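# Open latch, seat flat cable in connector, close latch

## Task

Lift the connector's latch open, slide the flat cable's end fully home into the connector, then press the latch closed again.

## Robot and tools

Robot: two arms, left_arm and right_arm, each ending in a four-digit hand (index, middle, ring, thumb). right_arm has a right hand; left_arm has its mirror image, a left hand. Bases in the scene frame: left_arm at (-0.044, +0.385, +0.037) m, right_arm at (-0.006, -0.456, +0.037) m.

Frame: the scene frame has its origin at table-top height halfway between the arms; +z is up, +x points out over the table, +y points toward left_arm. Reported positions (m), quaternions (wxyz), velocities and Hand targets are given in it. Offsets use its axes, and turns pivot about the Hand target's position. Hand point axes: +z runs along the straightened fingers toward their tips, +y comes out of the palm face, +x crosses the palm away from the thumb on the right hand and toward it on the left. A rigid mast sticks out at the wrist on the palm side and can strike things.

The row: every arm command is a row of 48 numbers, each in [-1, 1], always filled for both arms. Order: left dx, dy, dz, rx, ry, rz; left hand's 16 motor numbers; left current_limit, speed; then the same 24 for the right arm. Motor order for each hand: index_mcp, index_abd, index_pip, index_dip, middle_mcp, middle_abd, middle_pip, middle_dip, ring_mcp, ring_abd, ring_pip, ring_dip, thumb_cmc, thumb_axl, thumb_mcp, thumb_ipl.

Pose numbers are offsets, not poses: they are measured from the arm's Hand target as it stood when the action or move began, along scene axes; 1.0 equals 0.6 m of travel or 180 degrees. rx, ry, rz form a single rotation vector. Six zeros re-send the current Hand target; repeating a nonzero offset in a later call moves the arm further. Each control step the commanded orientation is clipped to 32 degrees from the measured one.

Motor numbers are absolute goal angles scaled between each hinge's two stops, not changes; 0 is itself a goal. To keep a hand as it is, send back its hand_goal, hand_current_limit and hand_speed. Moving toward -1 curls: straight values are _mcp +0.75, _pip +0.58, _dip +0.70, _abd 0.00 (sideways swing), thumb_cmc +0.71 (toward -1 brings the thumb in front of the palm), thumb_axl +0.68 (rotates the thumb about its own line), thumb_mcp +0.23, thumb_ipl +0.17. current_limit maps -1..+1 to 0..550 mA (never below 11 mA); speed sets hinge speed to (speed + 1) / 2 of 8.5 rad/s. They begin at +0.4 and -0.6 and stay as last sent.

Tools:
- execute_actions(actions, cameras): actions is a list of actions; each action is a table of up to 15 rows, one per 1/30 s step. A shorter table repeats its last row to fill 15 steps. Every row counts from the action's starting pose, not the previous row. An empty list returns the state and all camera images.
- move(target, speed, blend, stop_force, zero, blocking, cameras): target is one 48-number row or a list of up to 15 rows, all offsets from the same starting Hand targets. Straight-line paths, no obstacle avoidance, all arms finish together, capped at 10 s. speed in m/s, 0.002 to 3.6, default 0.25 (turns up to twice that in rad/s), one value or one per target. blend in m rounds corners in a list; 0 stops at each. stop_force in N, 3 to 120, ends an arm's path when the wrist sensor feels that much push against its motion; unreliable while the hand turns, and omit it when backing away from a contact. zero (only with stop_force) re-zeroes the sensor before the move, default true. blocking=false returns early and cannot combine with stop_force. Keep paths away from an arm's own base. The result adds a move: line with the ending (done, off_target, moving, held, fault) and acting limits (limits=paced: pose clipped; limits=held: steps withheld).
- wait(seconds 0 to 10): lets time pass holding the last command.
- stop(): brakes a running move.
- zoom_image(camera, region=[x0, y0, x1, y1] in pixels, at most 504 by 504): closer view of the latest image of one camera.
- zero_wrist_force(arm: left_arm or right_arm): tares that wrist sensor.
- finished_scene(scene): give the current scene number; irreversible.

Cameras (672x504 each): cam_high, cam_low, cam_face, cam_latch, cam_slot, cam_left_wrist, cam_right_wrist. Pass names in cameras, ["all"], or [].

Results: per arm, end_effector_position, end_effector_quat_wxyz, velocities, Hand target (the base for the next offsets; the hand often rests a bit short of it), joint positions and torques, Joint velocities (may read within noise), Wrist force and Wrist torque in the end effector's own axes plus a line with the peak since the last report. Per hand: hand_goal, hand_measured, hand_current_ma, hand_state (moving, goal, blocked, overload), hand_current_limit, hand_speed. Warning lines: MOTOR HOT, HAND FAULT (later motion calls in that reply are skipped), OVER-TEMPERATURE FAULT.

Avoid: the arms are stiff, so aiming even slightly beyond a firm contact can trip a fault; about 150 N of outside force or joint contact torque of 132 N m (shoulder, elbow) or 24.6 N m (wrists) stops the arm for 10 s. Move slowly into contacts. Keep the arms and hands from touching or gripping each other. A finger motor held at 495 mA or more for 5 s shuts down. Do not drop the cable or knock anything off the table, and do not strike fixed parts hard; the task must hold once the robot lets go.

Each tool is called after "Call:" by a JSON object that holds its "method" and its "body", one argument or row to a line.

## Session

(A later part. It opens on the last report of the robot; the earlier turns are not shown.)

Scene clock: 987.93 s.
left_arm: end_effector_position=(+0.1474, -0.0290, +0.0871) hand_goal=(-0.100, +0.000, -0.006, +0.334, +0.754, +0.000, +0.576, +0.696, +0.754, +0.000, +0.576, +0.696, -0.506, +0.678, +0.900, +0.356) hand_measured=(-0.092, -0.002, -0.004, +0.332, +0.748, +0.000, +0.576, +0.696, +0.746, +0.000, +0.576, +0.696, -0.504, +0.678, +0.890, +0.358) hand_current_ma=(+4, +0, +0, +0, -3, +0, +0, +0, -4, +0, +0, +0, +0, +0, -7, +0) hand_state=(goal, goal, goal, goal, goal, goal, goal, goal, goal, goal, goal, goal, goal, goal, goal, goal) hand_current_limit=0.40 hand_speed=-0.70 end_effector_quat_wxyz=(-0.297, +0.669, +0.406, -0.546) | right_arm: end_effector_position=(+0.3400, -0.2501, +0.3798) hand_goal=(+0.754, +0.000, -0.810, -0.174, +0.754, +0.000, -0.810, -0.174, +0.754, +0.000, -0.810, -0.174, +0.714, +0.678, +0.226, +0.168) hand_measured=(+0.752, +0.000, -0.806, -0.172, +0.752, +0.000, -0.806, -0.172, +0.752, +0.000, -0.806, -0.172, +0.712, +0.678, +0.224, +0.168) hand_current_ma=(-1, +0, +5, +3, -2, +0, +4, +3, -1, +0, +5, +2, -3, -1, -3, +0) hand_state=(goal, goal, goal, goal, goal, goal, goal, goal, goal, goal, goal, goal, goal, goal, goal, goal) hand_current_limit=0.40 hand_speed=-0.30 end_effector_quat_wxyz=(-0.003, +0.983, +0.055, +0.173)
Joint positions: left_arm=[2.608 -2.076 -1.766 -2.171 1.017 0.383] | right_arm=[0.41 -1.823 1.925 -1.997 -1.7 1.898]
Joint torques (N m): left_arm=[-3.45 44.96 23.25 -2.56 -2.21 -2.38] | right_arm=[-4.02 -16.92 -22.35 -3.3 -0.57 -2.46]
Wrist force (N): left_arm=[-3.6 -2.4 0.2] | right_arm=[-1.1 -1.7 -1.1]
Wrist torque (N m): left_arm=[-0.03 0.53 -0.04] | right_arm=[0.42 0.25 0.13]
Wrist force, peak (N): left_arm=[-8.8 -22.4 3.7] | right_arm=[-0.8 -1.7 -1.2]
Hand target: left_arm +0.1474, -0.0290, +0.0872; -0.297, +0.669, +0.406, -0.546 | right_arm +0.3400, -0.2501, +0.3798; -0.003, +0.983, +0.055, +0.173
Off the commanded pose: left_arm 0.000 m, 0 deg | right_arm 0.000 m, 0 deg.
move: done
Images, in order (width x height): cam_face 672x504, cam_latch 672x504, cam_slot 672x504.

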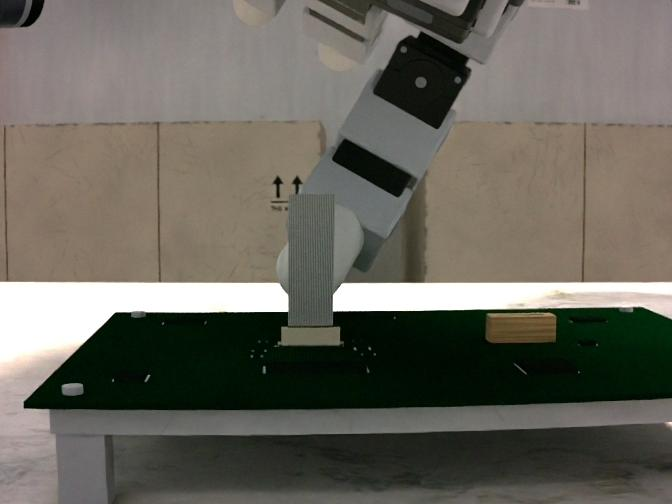

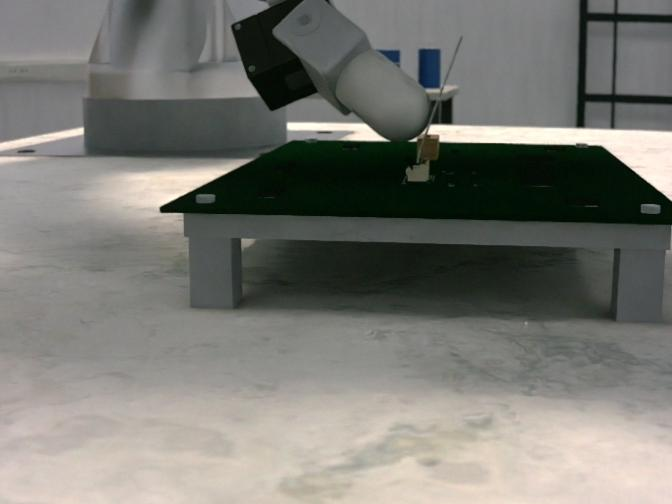

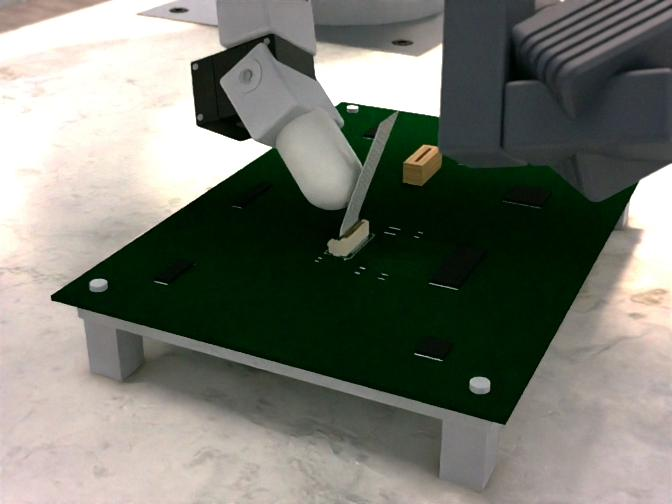

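Call:
{"method": "move", "body": {
  "target": [
    [0.0016,0,0,0,0,0,-0.1,0,-0.007,0.333,0.754,0,0.576,0.696,0.754,0,0.576,0.696,-0.506,0.677,0.9,0.356,0.4,-0.7,0,0,0,0,0,0,0.754,0,-0.81,-0.174,0.754,0,-0.81,-0.174,0.754,0,-0.81,-0.174,0.714,0.678,0.226,0.168,0.4,-0.3],
    [0.0016,0,-0.011,0,0,0,-0.1,0,-0.007,0.333,0.754,0,0.576,0.696,0.754,0,0.576,0.696,-0.506,0.677,0.9,0.356,0.4,-0.7,0,0,0,0,0,0,0.754,0,-0.81,-0.174,0.754,0,-0.81,-0.174,0.754,0,-0.81,-0.174,0.714,0.678,0.226,0.168,0.4,-0.3]
  ],
  "speed": 0.015,
  "cameras": ["cam_face","cam_latch","cam_slot"]
}}

Call:
{"method": "zoom_image", "body": {
  "camera": "cam_latch",
  "region": [384, 138, 436, 188]
}}

Call:
{"method": "zoom_image", "body": {
  "camera": "cam_latch",
  "region": [350, 90, 450, 170]
}}

Scene clock: 1031.23 s.
left_arm: end_effector_position=(+0.1484, -0.0290, +0.0806) hand_goal=(-0.100, +0.000, -0.006, +0.334, +0.754, +0.000, +0.576, +0.696, +0.754, +0.000, +0.576, +0.696, -0.506, +0.678, +0.900, +0.356) hand_measured=(-0.092, -0.012, -0.018, +0.320, +0.748, +0.000, +0.576, +0.696, +0.746, +0.000, +0.576, +0.696, -0.504, +0.678, +0.890, +0.358) hand_current_ma=(+4, -5, -8, -9, -3, +0, +0, +0, -4, +0, +0, +0, +0, +0, -7, +0) hand_state=(goal, goal, goal, goal, goal, goal, goal, goal, goal, goal, goal, goal, goal, goal, goal, goal) hand_current_limit=0.40 hand_speed=-0.70 end_effector_quat_wxyz=(-0.297, +0.669, +0.406, -0.546) | right_arm: end_effector_position=(+0.3400, -0.2501, +0.3798) hand_goal=(+0.754, +0.000, -0.810, -0.174, +0.754, +0.000, -0.810, -0.174, +0.754, +0.000, -0.810, -0.174, +0.714, +0.678, +0.226, +0.168) hand_measured=(+0.752, +0.000, -0.806, -0.172, +0.752, +0.000, -0.806, -0.172, +0.752, +0.000, -0.806, -0.172, +0.712, +0.678, +0.224, +0.168) hand_current_ma=(-1, +0, +5, +3, -2, +0, +4, +3, -1, +0, +5, +2, -3, -1, -3, +0) hand_state=(goal, goal, goal, goal, goal, goal, goal, goal, goal, goal, goal, goal, goal, goal, goal, goal) hand_current_limit=0.40 hand_speed=-0.30 end_effector_quat_wxyz=(-0.003, +0.983, +0.055, +0.173)
Joint positions: left_arm=[2.609 -2.088 -1.769 -2.158 1.018 0.383] | right_arm=[0.41 -1.823 1.925 -1.997 -1.7 1.898]
Joint torques (N m): left_arm=[8.16 22.23 8.38 1.56 2.06 2.4] | right_arm=[-4.36 -16.76 -22.37 -3.19 -0.59 -2.43]
Wrist force (N): left_arm=[-4.9 -8.2 1.0] | right_arm=[-0.9 -1.6 -1.1]
Wrist torque (N m): left_arm=[-0.28 0.53 -0.05] | right_arm=[0.43 0.23 0.15]
Wrist force, peak (N): left_arm=[-4.9 -8.2 1.0] | right_arm=[-1.2 -1.7 -1.0]
Hand target: left_arm +0.1484, -0.0290, +0.0806; -0.297, +0.669, +0.406, -0.546 | right_arm +0.3400, -0.2501, +0.3798; -0.003, +0.983, +0.055, +0.173
Off the commanded pose: left_arm 0.000 m, 0 deg | right_arm 0.000 m, 0 deg.
move: done
Images, in order (width x height): cam_face 672x504, cam_latch 672x504, cam_slot 672x504.

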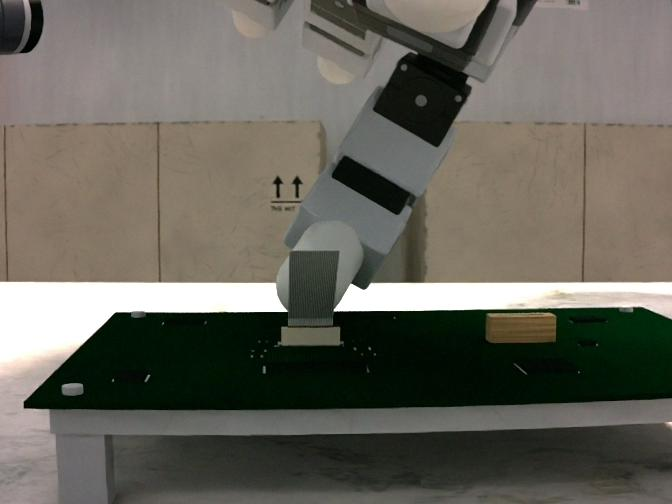

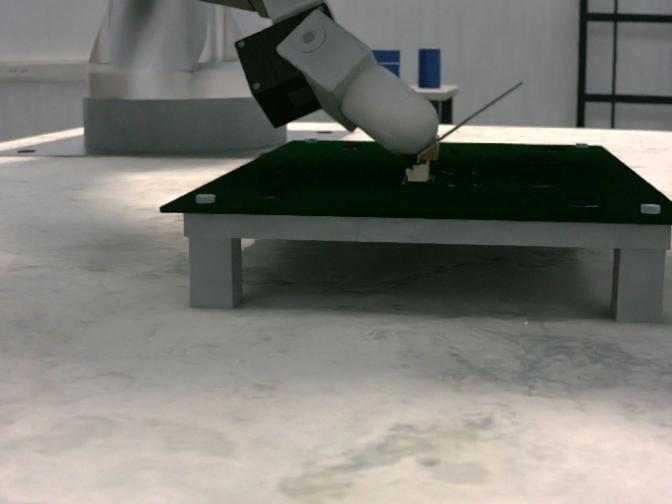

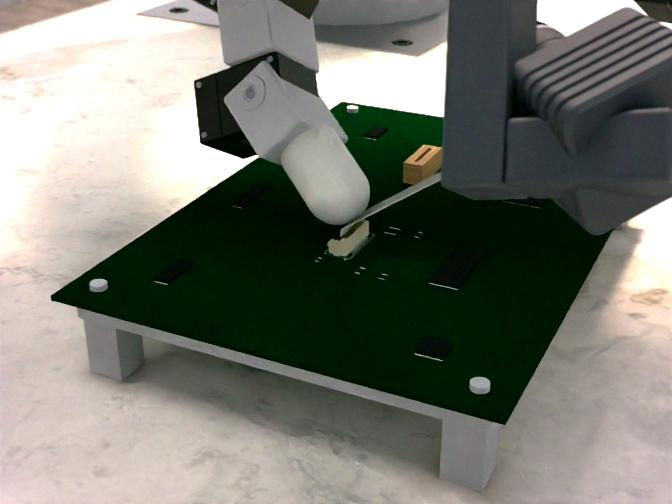

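Scaled by 9.692 from the camera's 672x504 image, which has a finer 960x720 frame.

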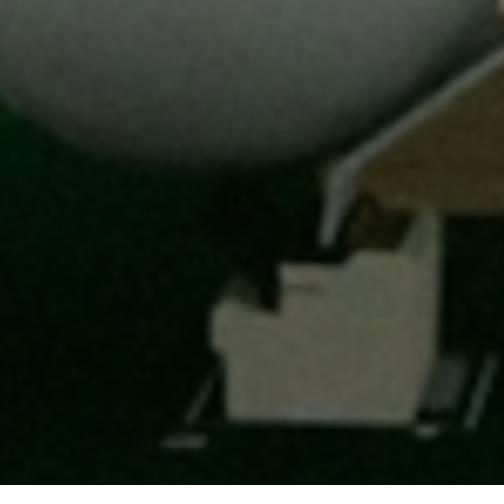

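Scaled by 5.040 from the camera's 672x504 image, which has a finer 960x720 frame.

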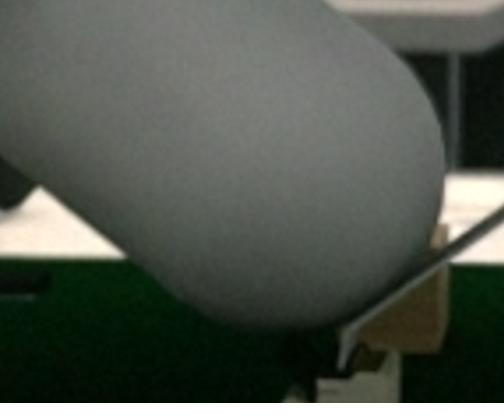

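Call:
{"method": "move", "body": {
  "target": [
    [0,0,0.005,0,0,0,-0.1,0,-0.007,0.333,0.754,0,0.576,0.696,0.754,0,0.576,0.696,-0.506,0.677,0.9,0.356,0.4,-0.7,0,0,0,0,0,0,0.754,0,-0.81,-0.174,0.754,0,-0.81,-0.174,0.754,0,-0.81,-0.174,0.714,0.678,0.226,0.168,0.4,-0.3],
    [-0.003,0,0.005,0,0,0,-0.1,0,-0.007,0.333,0.754,0,0.576,0.696,0.754,0,0.576,0.696,-0.506,0.677,0.9,0.356,0.4,-0.7,0,0,0,0,0,0,0.754,0,-0.81,-0.174,0.754,0,-0.81,-0.174,0.754,0,-0.81,-0.174,0.714,0.678,0.226,0.168,0.4,-0.3],
    [-0.003,0,-0.001,0,0,0,-0.1,0,-0.007,0.333,0.754,0,0.576,0.696,0.754,0,0.576,0.696,-0.506,0.677,0.9,0.356,0.4,-0.7,0,0,0,0,0,0,0.754,0,-0.81,-0.174,0.754,0,-0.81,-0.174,0.754,0,-0.81,-0.174,0.714,0.678,0.226,0.168,0.4,-0.3]
  ],
  "speed": 0.015,
  "cameras": ["cam_face","cam_latch","cam_slot"]
}}

Call:
{"method": "zoom_image", "body": {
  "camera": "cam_latch",
  "region": [384, 138, 436, 188]
}}

Call:
{"method": "zoom_image", "body": {
  "camera": "cam_latch",
  "region": [350, 90, 450, 170]
}}

Scene clock: 1045.93 s.
left_arm: end_effector_position=(+0.1466, -0.0290, +0.0800) hand_goal=(-0.100, +0.000, -0.006, +0.334, +0.754, +0.000, +0.576, +0.696, +0.754, +0.000, +0.576, +0.696, -0.506, +0.678, +0.900, +0.356) hand_measured=(-0.090, -0.010, -0.016, +0.322, +0.748, +0.000, +0.576, +0.696, +0.746, +0.000, +0.576, +0.696, -0.504, +0.678, +0.890, +0.358) hand_current_ma=(+6, -4, -5, -7, -3, +0, +0, +0, -4, +0, +0, +0, +0, +0, -7, +0) hand_state=(goal, goal, goal, goal, goal, goal, goal, goal, goal, goal, goal, goal, goal, goal, goal, goal) hand_current_limit=0.40 hand_speed=-0.70 end_effector_quat_wxyz=(-0.297, +0.669, +0.406, -0.546) | right_arm: end_effector_position=(+0.3400, -0.2501, +0.3798) hand_goal=(+0.754, +0.000, -0.810, -0.174, +0.754, +0.000, -0.810, -0.174, +0.754, +0.000, -0.810, -0.174, +0.714, +0.678, +0.226, +0.168) hand_measured=(+0.752, +0.000, -0.806, -0.172, +0.752, +0.000, -0.806, -0.172, +0.752, +0.000, -0.806, -0.172, +0.712, +0.678, +0.224, +0.168) hand_current_ma=(-1, +0, +5, +3, -2, +0, +4, +3, -1, +0, +5, +2, -3, -1, -3, +0) hand_state=(goal, goal, goal, goal, goal, goal, goal, goal, goal, goal, goal, goal, goal, goal, goal, goal) hand_current_limit=0.40 hand_speed=-0.30 end_effector_quat_wxyz=(-0.003, +0.983, +0.055, +0.173)
Joint positions: left_arm=[2.607 -2.086 -1.773 -2.154 1.016 0.383] | right_arm=[0.41 -1.823 1.925 -1.997 -1.7 1.898]
Joint torques (N m): left_arm=[-5.46 23.04 8.21 1.78 -2.76 -2.47] | right_arm=[-3.51 -17.45 -22.41 -3.14 -0.48 -2.37]
Wrist force (N): left_arm=[-4.8 -8.1 1.2] | right_arm=[-0.8 -1.6 -1.0]
Wrist torque (N m): left_arm=[-0.27 0.52 -0.04] | right_arm=[0.42 0.21 0.16]
Wrist force, peak (N): left_arm=[-5.2 -8.5 1.0] | right_arm=[-0.9 -1.9 -1.1]
Hand target: left_arm +0.1466, -0.0290, +0.0800; -0.297, +0.669, +0.406, -0.546 | right_arm +0.3400, -0.2501, +0.3798; -0.003, +0.983, +0.055, +0.173
Off the commanded pose: left_arm 0.000 m, 0 deg | right_arm 0.000 m, 0 deg.
move: done
Images, in order (width x height): cam_face 672x504, cam_latch 672x504, cam_slot 672x504.

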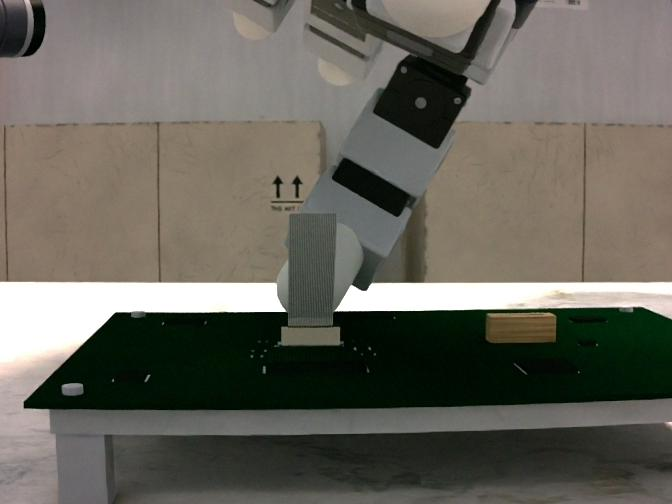

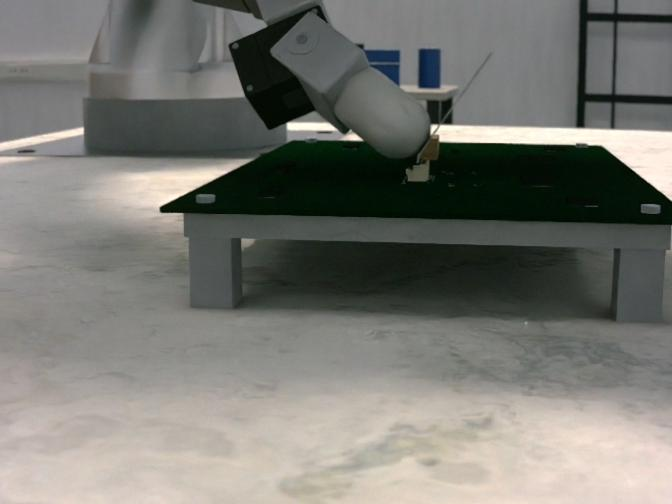

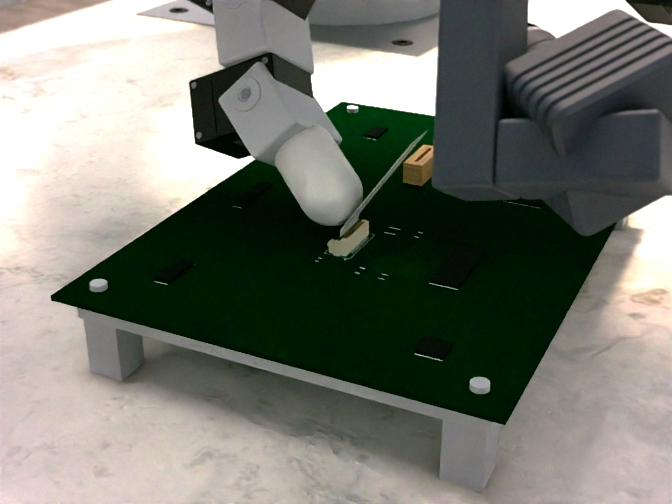

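Scaled by 9.692 from the camera's 672x504 image, which has a finer 960x720 frame.

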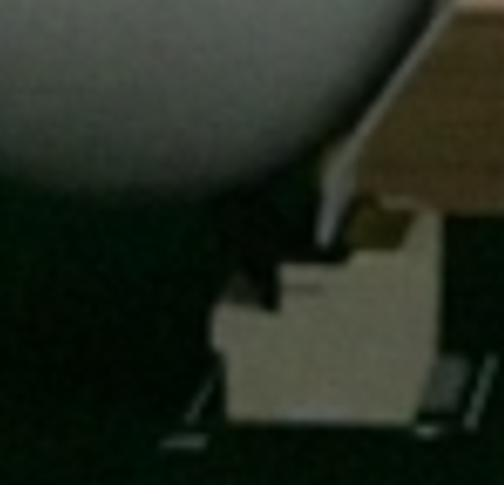

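Scaled by 5.040 from the camera's 672x504 image, which has a finer 960x720 frame.

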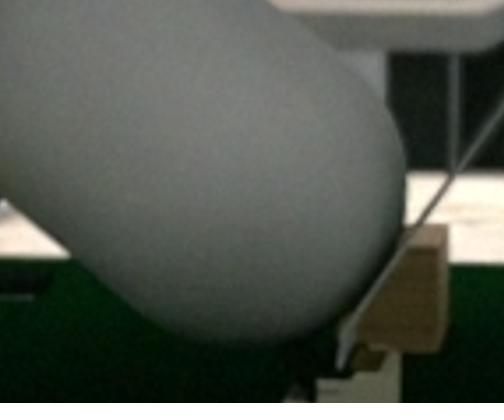

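Call:
{"method": "move", "body": {
  "target": [
    [0,0,0.003,0,0,0,-0.1,0,-0.007,0.333,0.754,0,0.576,0.696,0.754,0,0.576,0.696,-0.506,0.677,0.9,0.356,0.4,-0.7,0,0,0,0,0,0,0.754,0,-0.81,-0.174,0.754,0,-0.81,-0.174,0.754,0,-0.81,-0.174,0.714,0.678,0.226,0.168,0.4,-0.3],
    [0.001,0,0.003,0,0,0,-0.1,0,-0.007,0.333,0.754,0,0.576,0.696,0.754,0,0.576,0.696,-0.506,0.677,0.9,0.356,0.4,-0.7,0,0,0,0,0,0,0.754,0,-0.81,-0.174,0.754,0,-0.81,-0.174,0.754,0,-0.81,-0.174,0.714,0.678,0.226,0.168,0.4,-0.3],
    [0.001,0,-0.003,0,0,0,-0.1,0,-0.007,0.333,0.754,0,0.576,0.696,0.754,0,0.576,0.696,-0.506,0.677,0.9,0.356,0.4,-0.7,0,0,0,0,0,0,0.754,0,-0.81,-0.174,0.754,0,-0.81,-0.174,0.754,0,-0.81,-0.174,0.714,0.678,0.226,0.168,0.4,-0.3]
  ],
  "speed": 0.015,
  "cameras": ["cam_face","cam_latch","cam_slot"]
}}

Call:
{"method": "zoom_image", "body": {
  "camera": "cam_latch",
  "region": [384, 138, 436, 188]
}}

Call:
{"method": "zoom_image", "body": {
  "camera": "cam_latch",
  "region": [350, 90, 450, 170]
}}

Scene clock: 1061.27 s.
left_arm: end_effector_position=(+0.1472, -0.0290, +0.0783) hand_goal=(-0.100, +0.000, -0.006, +0.334, +0.754, +0.000, +0.576, +0.696, +0.754, +0.000, +0.576, +0.696, -0.506, +0.678, +0.900, +0.356) hand_measured=(-0.076, -0.024, -0.028, +0.308, +0.748, +0.000, +0.576, +0.696, +0.746, +0.000, +0.576, +0.696, -0.504, +0.678, +0.890, +0.358) hand_current_ma=(+26, -18, -20, -27, -3, +0, +0, +0, -4, +0, +0, +0, +0, +0, -7, +0) hand_state=(blocked, blocked, blocked, blocked, goal, goal, goal, goal, goal, goal, goal, goal, goal, goal, goal, goal) hand_current_limit=0.40 hand_speed=-0.70 end_effector_quat_wxyz=(-0.297, +0.669, +0.406, -0.546) | right_arm: end_effector_position=(+0.3400, -0.2501, +0.3798) hand_goal=(+0.754, +0.000, -0.810, -0.174, +0.754, +0.000, -0.810, -0.174, +0.754, +0.000, -0.810, -0.174, +0.714, +0.678, +0.226, +0.168) hand_measured=(+0.752, +0.000, -0.806, -0.172, +0.752, +0.000, -0.806, -0.172, +0.752, +0.000, -0.806, -0.172, +0.712, +0.678, +0.224, +0.168) hand_current_ma=(-1, +0, +5, +3, -2, +0, +4, +3, -1, +0, +5, +2, -3, -1, -3, +0) hand_state=(goal, goal, goal, goal, goal, goal, goal, goal, goal, goal, goal, goal, goal, goal, goal, goal) hand_current_limit=0.40 hand_speed=-0.30 end_effector_quat_wxyz=(-0.003, +0.983, +0.055, +0.173)
Joint positions: left_arm=[2.607 -2.09 -1.773 -2.151 1.017 0.383] | right_arm=[0.41 -1.823 1.925 -1.997 -1.7 1.898]
Joint torques (N m): left_arm=[7.91 21.51 8.52 2.79 2.1 1.64] | right_arm=[-3.67 -17.61 -22.5 -3.14 -0.51 -2.42]
Wrist force (N): left_arm=[-5.9 -13.7 2.3] | right_arm=[-0.8 -1.7 -1.0]
Wrist torque (N m): left_arm=[-0.50 0.52 -0.08] | right_arm=[0.42 0.21 0.16]
Wrist force, peak (N): left_arm=[-6.1 -13.8 2.3] | right_arm=[-1.0 -1.9 -1.1]
Hand target: left_arm +0.1472, -0.0290, +0.0782; -0.297, +0.669, +0.406, -0.546 | right_arm +0.3400, -0.2501, +0.3798; -0.003, +0.983, +0.055, +0.173
Off the commanded pose: left_arm 0.000 m, 0 deg | right_arm 0.000 m, 0 deg.
move: done
Images, in order (width x height): cam_face 672x504, cam_latch 672x504, cam_slot 672x504.

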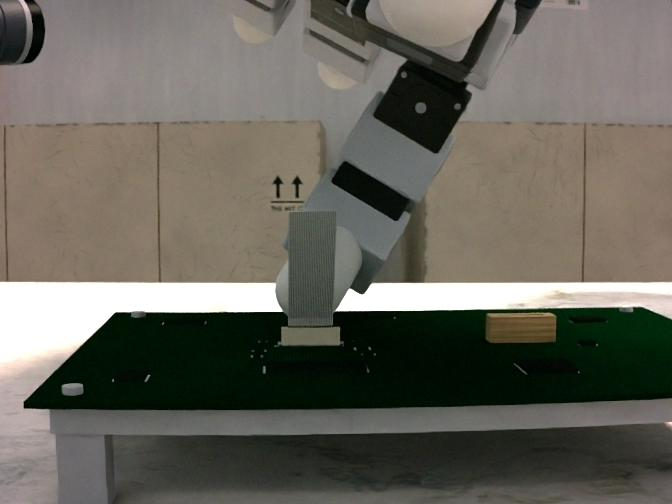

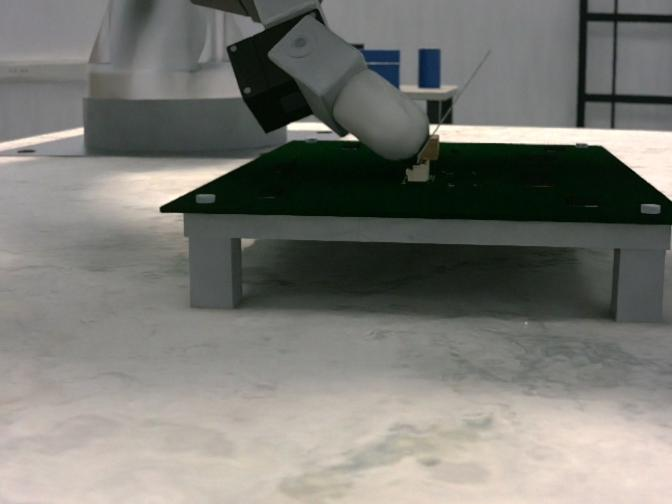

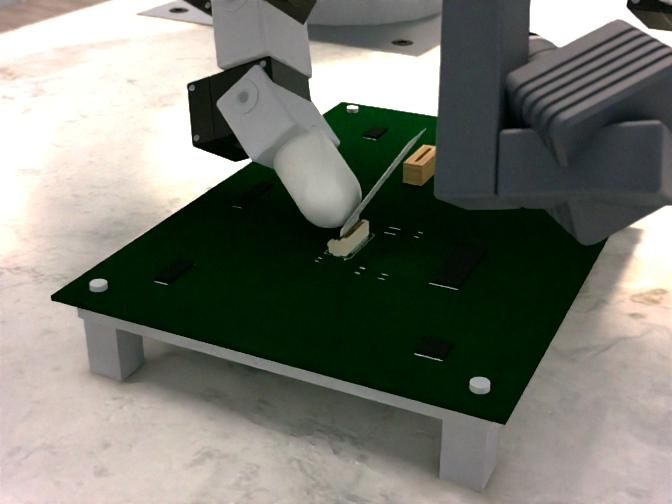

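Scaled by 9.692 from the camera's 672x504 image, which has a finer 960x720 frame.

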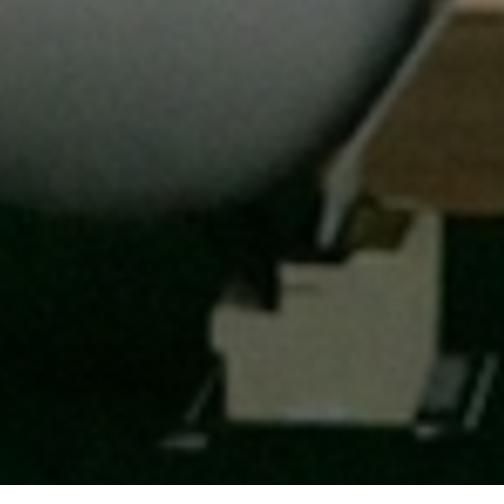

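Scaled by 5.040 from the camera's 672x504 image, which has a finer 960x720 frame.

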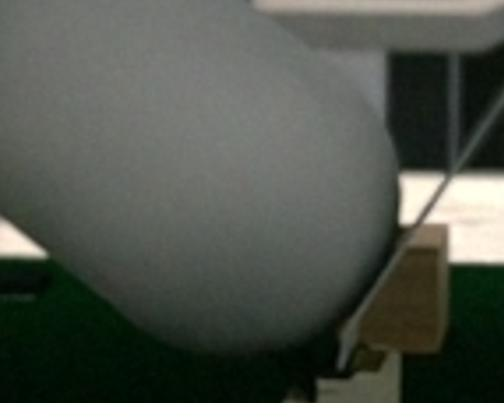

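Call:
{"method": "move", "body": {
  "target": [
    [0,0,0.006,0,0,0,-0.1,0,-0.007,0.333,0.754,0,0.576,0.696,0.754,0,0.576,0.696,-0.506,0.677,0.9,0.356,0.4,-0.7,0,0,0,0,0,0,0.754,0,-0.81,-0.174,0.754,0,-0.81,-0.174,0.754,0,-0.81,-0.174,0.714,0.678,0.226,0.168,0.4,-0.3],
    [0.0014,0,0.006,0,0,0,-0.1,0,-0.007,0.333,0.754,0,0.576,0.696,0.754,0,0.576,0.696,-0.506,0.677,0.9,0.356,0.4,-0.7,0,0,0,0,0,0,0.754,0,-0.81,-0.174,0.754,0,-0.81,-0.174,0.754,0,-0.81,-0.174,0.714,0.678,0.226,0.168,0.4,-0.3],
    [0.0014,0,0,0,0,0,-0.1,0,-0.007,0.333,0.754,0,0.576,0.696,0.754,0,0.576,0.696,-0.506,0.677,0.9,0.356,0.4,-0.7,0,0,0,0,0,0,0.754,0,-0.81,-0.174,0.754,0,-0.81,-0.174,0.754,0,-0.81,-0.174,0.714,0.678,0.226,0.168,0.4,-0.3]
  ],
  "speed": 0.015,
  "cameras": ["cam_face","cam_latch","cam_slot"]
}}

Call:
{"method": "zoom_image", "body": {
  "camera": "cam_latch",
  "region": [384, 138, 436, 188]
}}

Call:
{"method": "zoom_image", "body": {
  "camera": "cam_latch",
  "region": [350, 90, 450, 170]
}}

Scene clock: 1137.17 s.
left_arm: end_effector_position=(+0.1480, -0.0290, +0.0783) hand_goal=(-0.100, +0.000, -0.006, +0.334, +0.754, +0.000, +0.576, +0.696, +0.754, +0.000, +0.576, +0.696, -0.506, +0.678, +0.900, +0.356) hand_measured=(-0.068, -0.026, -0.028, +0.306, +0.748, +0.000, +0.576, +0.696, +0.746, +0.000, +0.576, +0.696, -0.504, +0.678, +0.890, +0.358) hand_current_ma=(+39, -22, -19, -29, -3, +0, +0, +0, -4, +0, +0, +0, +0, +0, -7, +0) hand_state=(blocked, blocked, blocked, blocked, goal, goal, goal, goal, goal, goal, goal, goal, goal, goal, goal, goal) hand_current_limit=0.40 hand_speed=-0.70 end_effector_quat_wxyz=(-0.297, +0.669, +0.406, -0.546) | right_arm: end_effector_position=(+0.3400, -0.2501, +0.3798) hand_goal=(+0.754, +0.000, -0.810, -0.174, +0.754, +0.000, -0.810, -0.174, +0.754, +0.000, -0.810, -0.174, +0.714, +0.678, +0.226, +0.168) hand_measured=(+0.752, +0.000, -0.806, -0.172, +0.752, +0.000, -0.806, -0.172, +0.752, +0.000, -0.806, -0.172, +0.712, +0.678, +0.224, +0.168) hand_current_ma=(-1, +0, +5, +3, -2, +0, +4, +3, -1, +0, +5, +2, -3, -1, -3, +0) hand_state=(goal, goal, goal, goal, goal, goal, goal, goal, goal, goal, goal, goal, goal, goal, goal, goal) hand_current_limit=0.40 hand_speed=-0.30 end_effector_quat_wxyz=(-0.003, +0.983, +0.055, +0.173)
Joint positions: left_arm=[2.608 -2.091 -1.771 -2.152 1.017 0.383] | right_arm=[0.41 -1.823 1.925 -1.997 -1.7 1.898]
Joint torques (N m): left_arm=[8.13 23.57 9.15 2.65 1.9 2.87] | right_arm=[-3.61 -17.15 -22.32 -3.21 -0.44 -2.43]
Wrist force (N): left_arm=[-6.2 -14.2 2.5] | right_arm=[-0.9 -1.5 -1.1]
Wrist torque (N m): left_arm=[-0.47 0.51 -0.09] | right_arm=[0.44 0.22 0.16]
Wrist force, peak (N): left_arm=[-6.2 -14.9 2.5] | right_arm=[-1.0 -1.9 -1.1]
Hand target: left_arm +0.1480, -0.0290, +0.0782; -0.297, +0.669, +0.406, -0.546 | right_arm +0.3400, -0.2501, +0.3798; -0.003, +0.983, +0.055, +0.173
Off the commanded pose: left_arm 0.000 m, 0 deg | right_arm 0.000 m, 0 deg.
move: done
Images, in order (width x height): cam_face 672x504, cam_latch 672x504, cam_slot 672x504.

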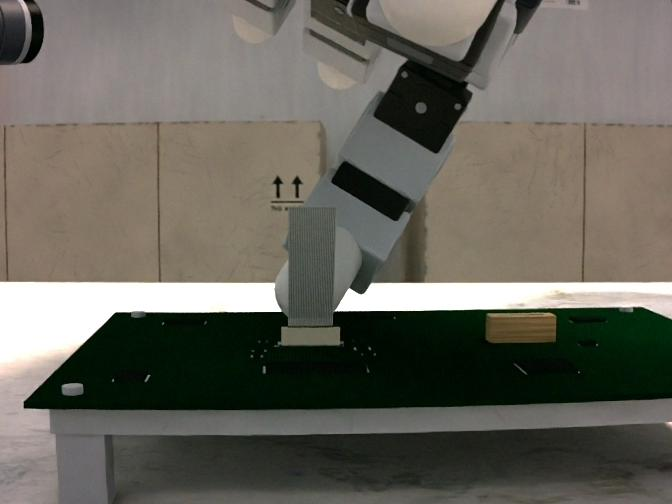

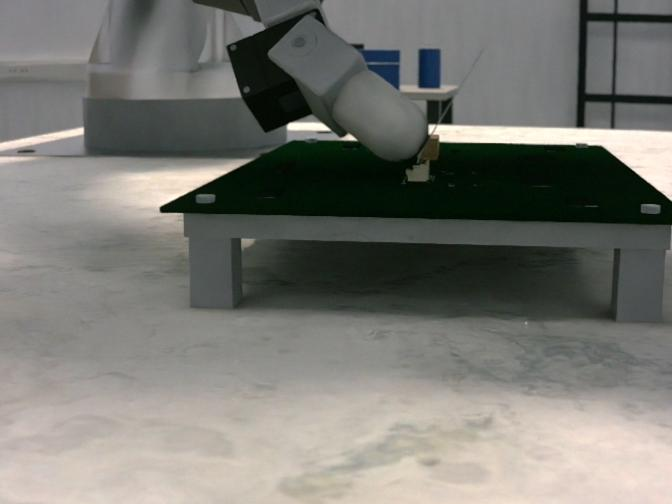

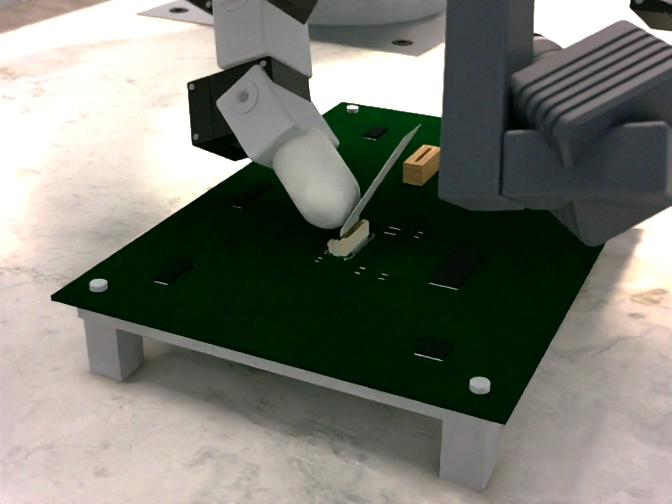

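Scaled by 9.692 from the camera's 672x504 image, which has a finer 960x720 frame.

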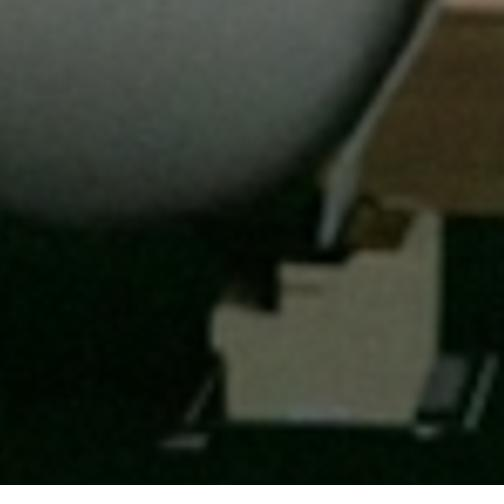

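Scaled by 5.040 from the camera's 672x504 image, which has a finer 960x720 frame.

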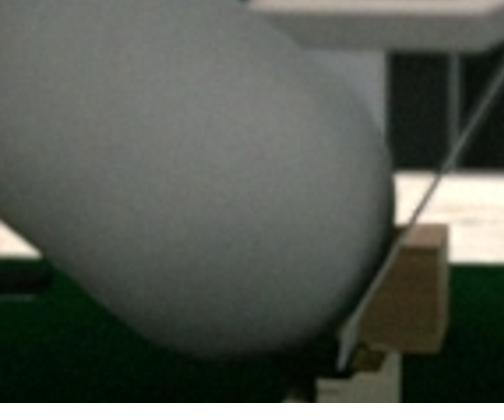

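Call:
{"method": "move", "body": {
  "target": [
    [0,0,0.01,0,0,0,-0.1,0,-0.007,0.333,0.754,0,0.576,0.696,0.754,0,0.576,0.696,-0.506,0.677,0.9,0.356,0.4,-0.7,0,0,0,0,0,0,0.754,0,-0.81,-0.174,0.754,0,-0.81,-0.174,0.754,0,-0.81,-0.174,0.714,0.678,0.226,0.168,0.4,-0.3],
    [-0.01,0,0.035,0,0,0,-0.1,0,-0.007,0.333,0.754,0,0.576,0.696,0.754,0,0.576,0.696,-0.506,0.677,0.9,0.356,0.4,-0.7,0,0,0,0,0,0,0.754,0,-0.81,-0.174,0.754,0,-0.81,-0.174,0.754,0,-0.81,-0.174,0.714,0.678,0.226,0.168,0.4,-0.3]
  ],
  "speed": 0.05,
  "cameras": ["cam_face","cam_latch","cam_slot"]
}}

Call:
{"method": "zoom_image", "body": {
  "camera": "cam_latch",
  "region": [398, 148, 422, 174]
}}

Call:
{"method": "zoom_image", "body": {
  "camera": "cam_slot",
  "region": [310, 205, 360, 255]
}}

Call:
{"method": "zoom_image", "body": {
  "camera": "cam_latch",
  "region": [380, 130, 440, 190]
}}

Scene clock: 1189.40 s.
left_arm: end_effector_position=(+0.1421, -0.0290, +0.0990) hand_goal=(-0.100, +0.000, -0.006, +0.334, +0.754, +0.000, +0.576, +0.696, +0.754, +0.000, +0.576, +0.696, -0.506, +0.678, +0.900, +0.356) hand_measured=(-0.098, -0.002, -0.002, +0.334, +0.748, +0.000, +0.576, +0.696, +0.746, +0.000, +0.576, +0.696, -0.504, +0.678, +0.890, +0.358) hand_current_ma=(+0, +0, +1, +0, -3, +0, +0, +0, -4, +0, +0, +0, +0, +0, -7, +0) hand_state=(goal, goal, goal, goal, goal, goal, goal, goal, goal, goal, goal, goal, goal, goal, goal, goal) hand_current_limit=0.40 hand_speed=-0.70 end_effector_quat_wxyz=(-0.297, +0.669, +0.406, -0.546) | right_arm: end_effector_position=(+0.3400, -0.2501, +0.3798) hand_goal=(+0.754, +0.000, -0.810, -0.174, +0.754, +0.000, -0.810, -0.174, +0.754, +0.000, -0.810, -0.174, +0.714, +0.678, +0.226, +0.168) hand_measured=(+0.752, +0.000, -0.806, -0.172, +0.752, +0.000, -0.806, -0.172, +0.752, +0.000, -0.806, -0.172, +0.712, +0.678, +0.224, +0.168) hand_current_ma=(-1, +0, +5, +3, -2, +0, +4, +3, -1, +0, +5, +2, -3, -1, -3, +0) hand_state=(goal, goal, goal, goal, goal, goal, goal, goal, goal, goal, goal, goal, goal, goal, goal, goal) hand_current_limit=0.40 hand_speed=-0.30 end_effector_quat_wxyz=(-0.003, +0.983, +0.055, +0.173)
Joint positions: left_arm=[2.603 -2.051 -1.77 -2.193 1.012 0.381] | right_arm=[0.41 -1.823 1.925 -1.997 -1.7 1.898]
Joint torques (N m): left_arm=[-5.05 43.49 8.48 -2.54 -2.7 -2.52] | right_arm=[-3.52 -17.09 -22.57 -3.11 -0.37 -2.33]
Wrist force (N): left_arm=[-3.6 -2.5 -0.1] | right_arm=[-1.0 -1.8 -1.1]
Wrist torque (N m): left_arm=[-0.02 0.54 -0.03] | right_arm=[0.40 0.24 0.14]
Wrist force, peak (N): left_arm=[-6.3 -15.1 2.6] | right_arm=[-1.1 -1.8 -1.1]
Hand target: left_arm +0.1420, -0.0290, +0.0992; -0.297, +0.669, +0.406, -0.546 | right_arm +0.3400, -0.2501, +0.3798; -0.003, +0.983, +0.055, +0.173
Off the commanded pose: left_arm 0.000 m, 0 deg | right_arm 0.000 m, 0 deg.
move: done
Images, in order (width x height): cam_face 672x504, cam_latch 672x504, cam_slot 672x504.

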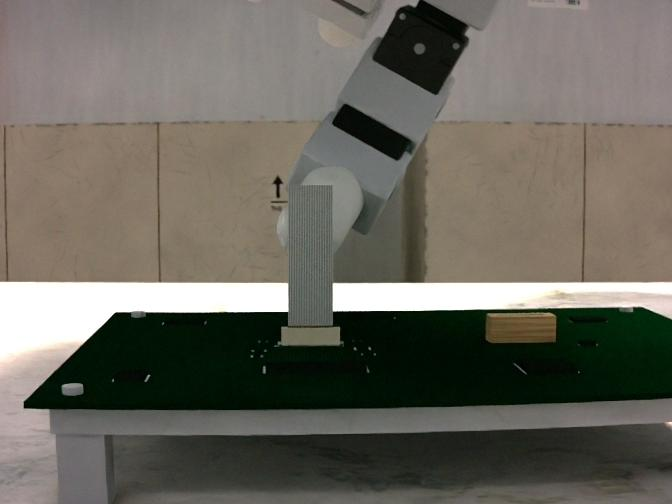

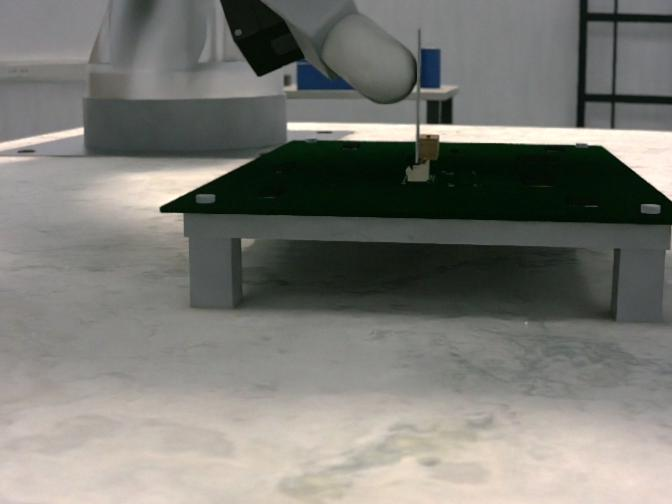

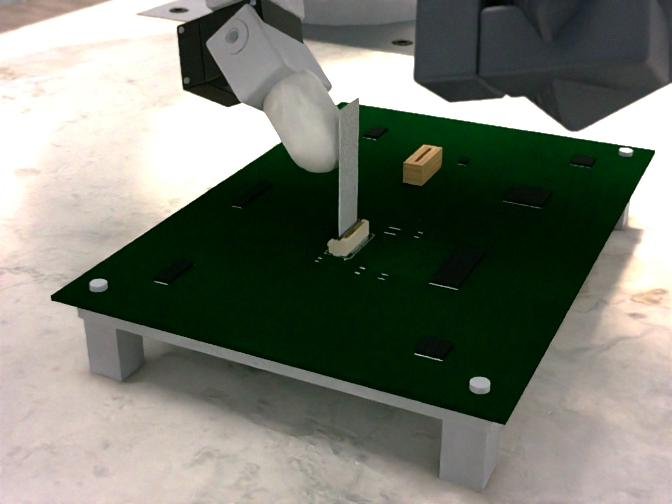

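Scaled by 19.385 from the camera's 672x504 image, which has a finer 960x720 frame.

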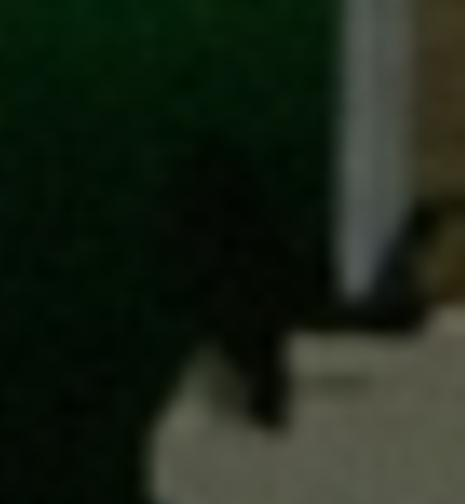

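Scaled by 10.080 from the camera's 672x504 image, which has a finer 960x720 frame.

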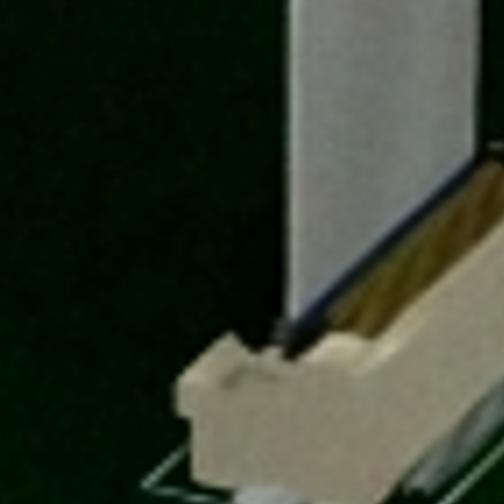

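Scaled by 8.400 from the camera's 672x504 image, which has a finer 960x720 frame.

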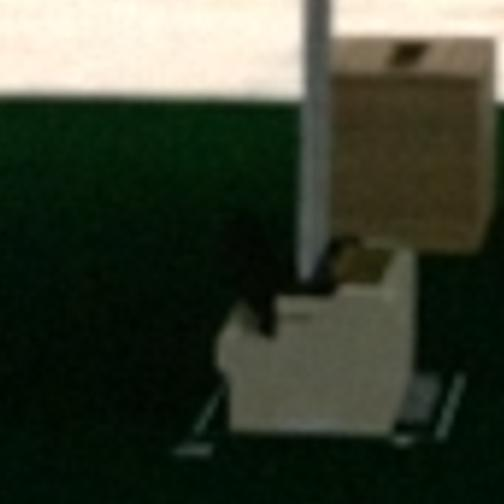

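Call:
{"method": "move", "body": {
  "target": [
    [0,0,0.0597,0,0,0,-0.1,0,-0.007,0.333,0.754,0,0.576,0.696,0.754,0,0.576,0.696,-0.506,0.677,0.9,0.356,0.4,-0.7,0,0,0,0,0,0,0.754,0,-0.81,-0.174,0.754,0,-0.81,-0.174,0.754,0,-0.81,-0.174,0.714,0.678,0.226,0.168,0.4,-0.3],
    [0.019,0.001,0.0597,-0.00837,0.04893,0.01468,-0.1,0,-0.007,0.333,0.754,0,0.576,0.696,0.754,0,0.576,0.696,-0.506,0.677,0.9,0.356,0.4,-0.7,0,0,0,0,0,0,0.754,0,-0.81,-0.174,0.754,0,-0.81,-0.174,0.754,0,-0.81,-0.174,0.714,0.678,0.226,0.168,0.4,-0.3]
  ],
  "speed": 0.06,
  "blend": 0.005
}}

Call:
{"method": "move", "body": {
  "target": [0,0,0,0,0,0,0.4,0,-0.007,0.333,0.754,0,0.576,0.696,0.754,0,0.576,0.696,-0.506,0.677,-0.15,0.356,0.4,-0.7,0,0,0,0,0,0,0.754,0,-0.81,-0.174,0.754,0,-0.81,-0.174,0.754,0,-0.81,-0.174,0.714,0.678,0.226,0.168,0.4,-0.3],
  "cameras": ["cam_face","cam_latch","cam_slot"]
}}

Scene clock: 1273.03 s.
left_arm: end_effector_position=(+0.1534, -0.0284, +0.1350) hand_goal=(-0.100, +0.000, -0.006, +0.334, +0.754, +0.000, +0.576, +0.696, +0.754, +0.000, +0.576, +0.696, -0.506, +0.678, +0.900, +0.356) hand_measured=(-0.100, -0.002, -0.002, +0.334, +0.748, +0.000, +0.576, +0.696, +0.746, +0.000, +0.576, +0.696, -0.504, +0.678, +0.890, +0.358) hand_current_ma=(+0, +0, +1, +0, -3, +0, +0, +0, -4, +0, +0, +0, +0, +0, -7, +0) hand_state=(goal, goal, goal, goal, goal, goal, goal, goal, goal, goal, goal, goal, goal, goal, goal, goal) hand_current_limit=0.40 hand_speed=-0.70 end_effector_quat_wxyz=(-0.306, +0.620, +0.390, -0.608) | right_arm: end_effector_position=(+0.3400, -0.2501, +0.3798) hand_goal=(+0.754, +0.000, -0.810, -0.174, +0.754, +0.000, -0.810, -0.174, +0.754, +0.000, -0.810, -0.174, +0.714, +0.678, +0.226, +0.168) hand_measured=(+0.752, +0.000, -0.806, -0.172, +0.752, +0.000, -0.806, -0.172, +0.752, +0.000, -0.806, -0.172, +0.712, +0.678, +0.224, +0.168) hand_current_ma=(-1, +0, +5, +3, -2, +0, +4, +3, -1, +0, +5, +2, -3, -1, -3, +0) hand_state=(goal, goal, goal, goal, goal, goal, goal, goal, goal, goal, goal, goal, goal, goal, goal, goal) hand_current_limit=0.40 hand_speed=-0.30 end_effector_quat_wxyz=(-0.003, +0.983, +0.055, +0.173)
Joint positions: left_arm=[2.65 -2.098 -1.673 -2.425 0.996 0.495] | right_arm=[0.41 -1.823 1.925 -1.997 -1.7 1.898]
Joint torques (N m): left_arm=[6.87 27.61 25.85 -2.76 -2.55 2.62] | right_arm=[-3.49 -17.13 -22.24 -3.16 -0.36 -2.36]
Wrist force (N): left_arm=[-3.8 -2.3 0.1] | right_arm=[-0.8 -1.5 -0.8]
Wrist torque (N m): left_arm=[-0.02 0.58 -0.16] | right_arm=[0.42 0.20 0.16]
Wrist force, peak (N): left_arm=[-4.0 -2.9 -0.1] | right_arm=[-1.0 -1.9 -0.9]
Hand target: left_arm +0.1534, -0.0284, +0.1350; -0.306, +0.620, +0.390, -0.608 | right_arm +0.3400, -0.2501, +0.3798; -0.003, +0.983, +0.055, +0.173
Off the commanded pose: left_arm 0.000 m, 0 deg | right_arm 0.000 m, 0 deg.
move: done

Scene clock: 1274.60 s.
left_arm: end_effector_position=(+0.1534, -0.0284, +0.1350) hand_goal=(+0.400, +0.000, -0.006, +0.334, +0.754, +0.000, +0.576, +0.696, +0.754, +0.000, +0.576, +0.696, -0.506, +0.678, -0.150, +0.356) hand_measured=(+0.386, -0.002, -0.004, +0.334, +0.748, +0.000, +0.576, +0.696, +0.746, +0.000, +0.576, +0.696, -0.504, +0.678, -0.144, +0.358) hand_current_ma=(-10, +0, +0, +0, -3, +0, +0, +0, -4, +0, +0, +0, +0, +0, +3, +0) hand_state=(goal, goal, goal, goal, goal, goal, goal, goal, goal, goal, goal, goal, goal, goal, goal, goal) hand_current_limit=0.40 hand_speed=-0.70 end_effector_quat_wxyz=(-0.306, +0.620, +0.390, -0.608) | right_arm: end_effector_position=(+0.3400, -0.2501, +0.3798) hand_goal=(+0.754, +0.000, -0.810, -0.174, +0.754, +0.000, -0.810, -0.174, +0.754, +0.000, -0.810, -0.174, +0.714, +0.678, +0.226, +0.168) hand_measured=(+0.752, +0.000, -0.806, -0.172, +0.752, +0.000, -0.806, -0.172, +0.752, +0.000, -0.806, -0.172, +0.712, +0.678, +0.224, +0.168) hand_current_ma=(-1, +0, +5, +3, -2, +0, +4, +3, -1, +0, +5, +2, -3, -1, -3, +0) hand_state=(goal, goal, goal, goal, goal, goal, goal, goal, goal, goal, goal, goal, goal, goal, goal, goal) hand_current_limit=0.40 hand_speed=-0.30 end_effector_quat_wxyz=(-0.003, +0.983, +0.055, +0.173)
Joint positions: left_arm=[2.65 -2.098 -1.673 -2.425 0.996 0.495] | right_arm=[0.41 -1.823 1.925 -1.997 -1.7 1.898]
Joint torques (N m): left_arm=[7.55 26.55 24.57 -2.13 -2.43 2.93] | right_arm=[-3.36 -17.69 -22.4 -3.1 -0.28 -2.36]
Wrist force (N): left_arm=[-3.6 -2.3 0.3] | right_arm=[-1.0 -1.6 -1.0]
Wrist torque (N m): left_arm=[-0.10 0.60 -0.14] | right_arm=[0.42 0.23 0.15]
Wrist force, peak (N): left_arm=[-3.8 -2.6 0.1] | right_arm=[-0.9 -1.8 -1.0]
Hand target: left_arm +0.1534, -0.0284, +0.1350; -0.306, +0.620, +0.390, -0.608 | right_arm +0.3400, -0.2501, +0.3798; -0.003, +0.983, +0.055, +0.173
Off the commanded pose: left_arm 0.000 m, 0 deg | right_arm 0.000 m, 0 deg.
move: done
Images, in order (width x height): cam_face 672x504, cam_latch 672x504, cam_slot 672x504.

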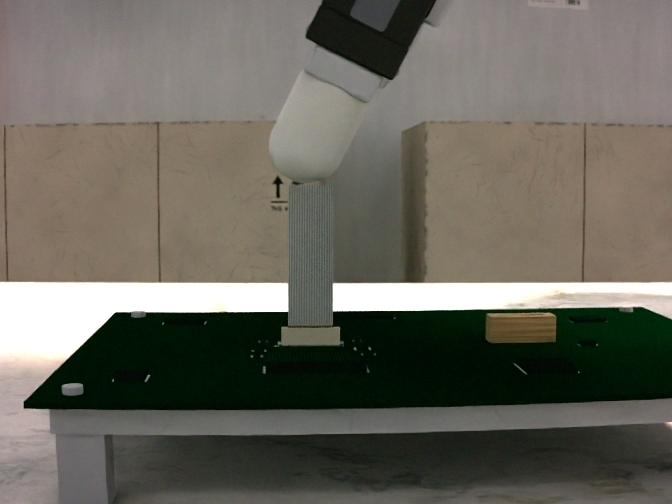

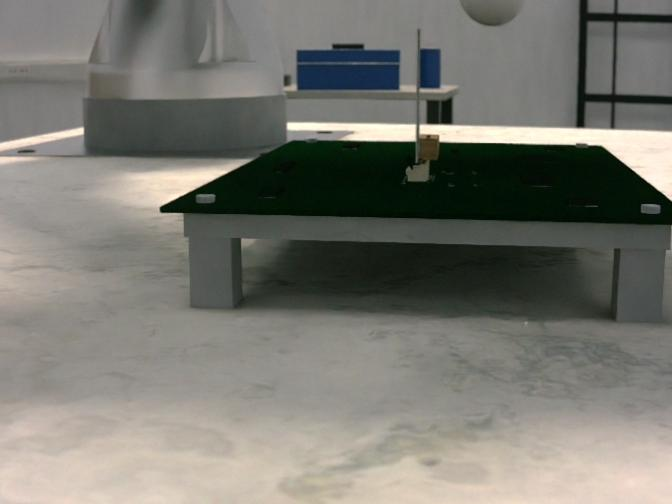

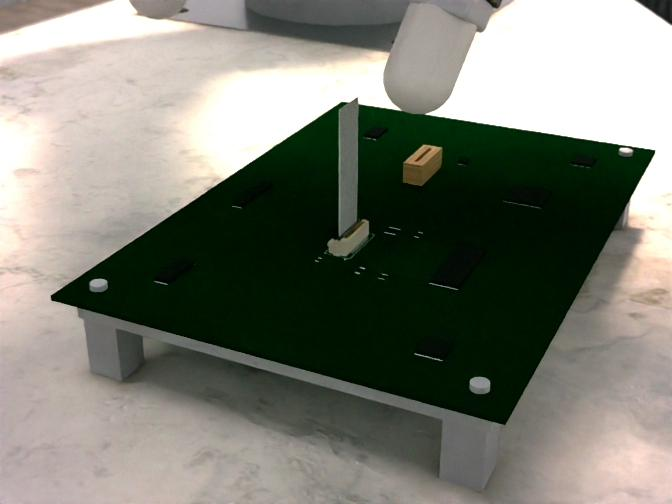

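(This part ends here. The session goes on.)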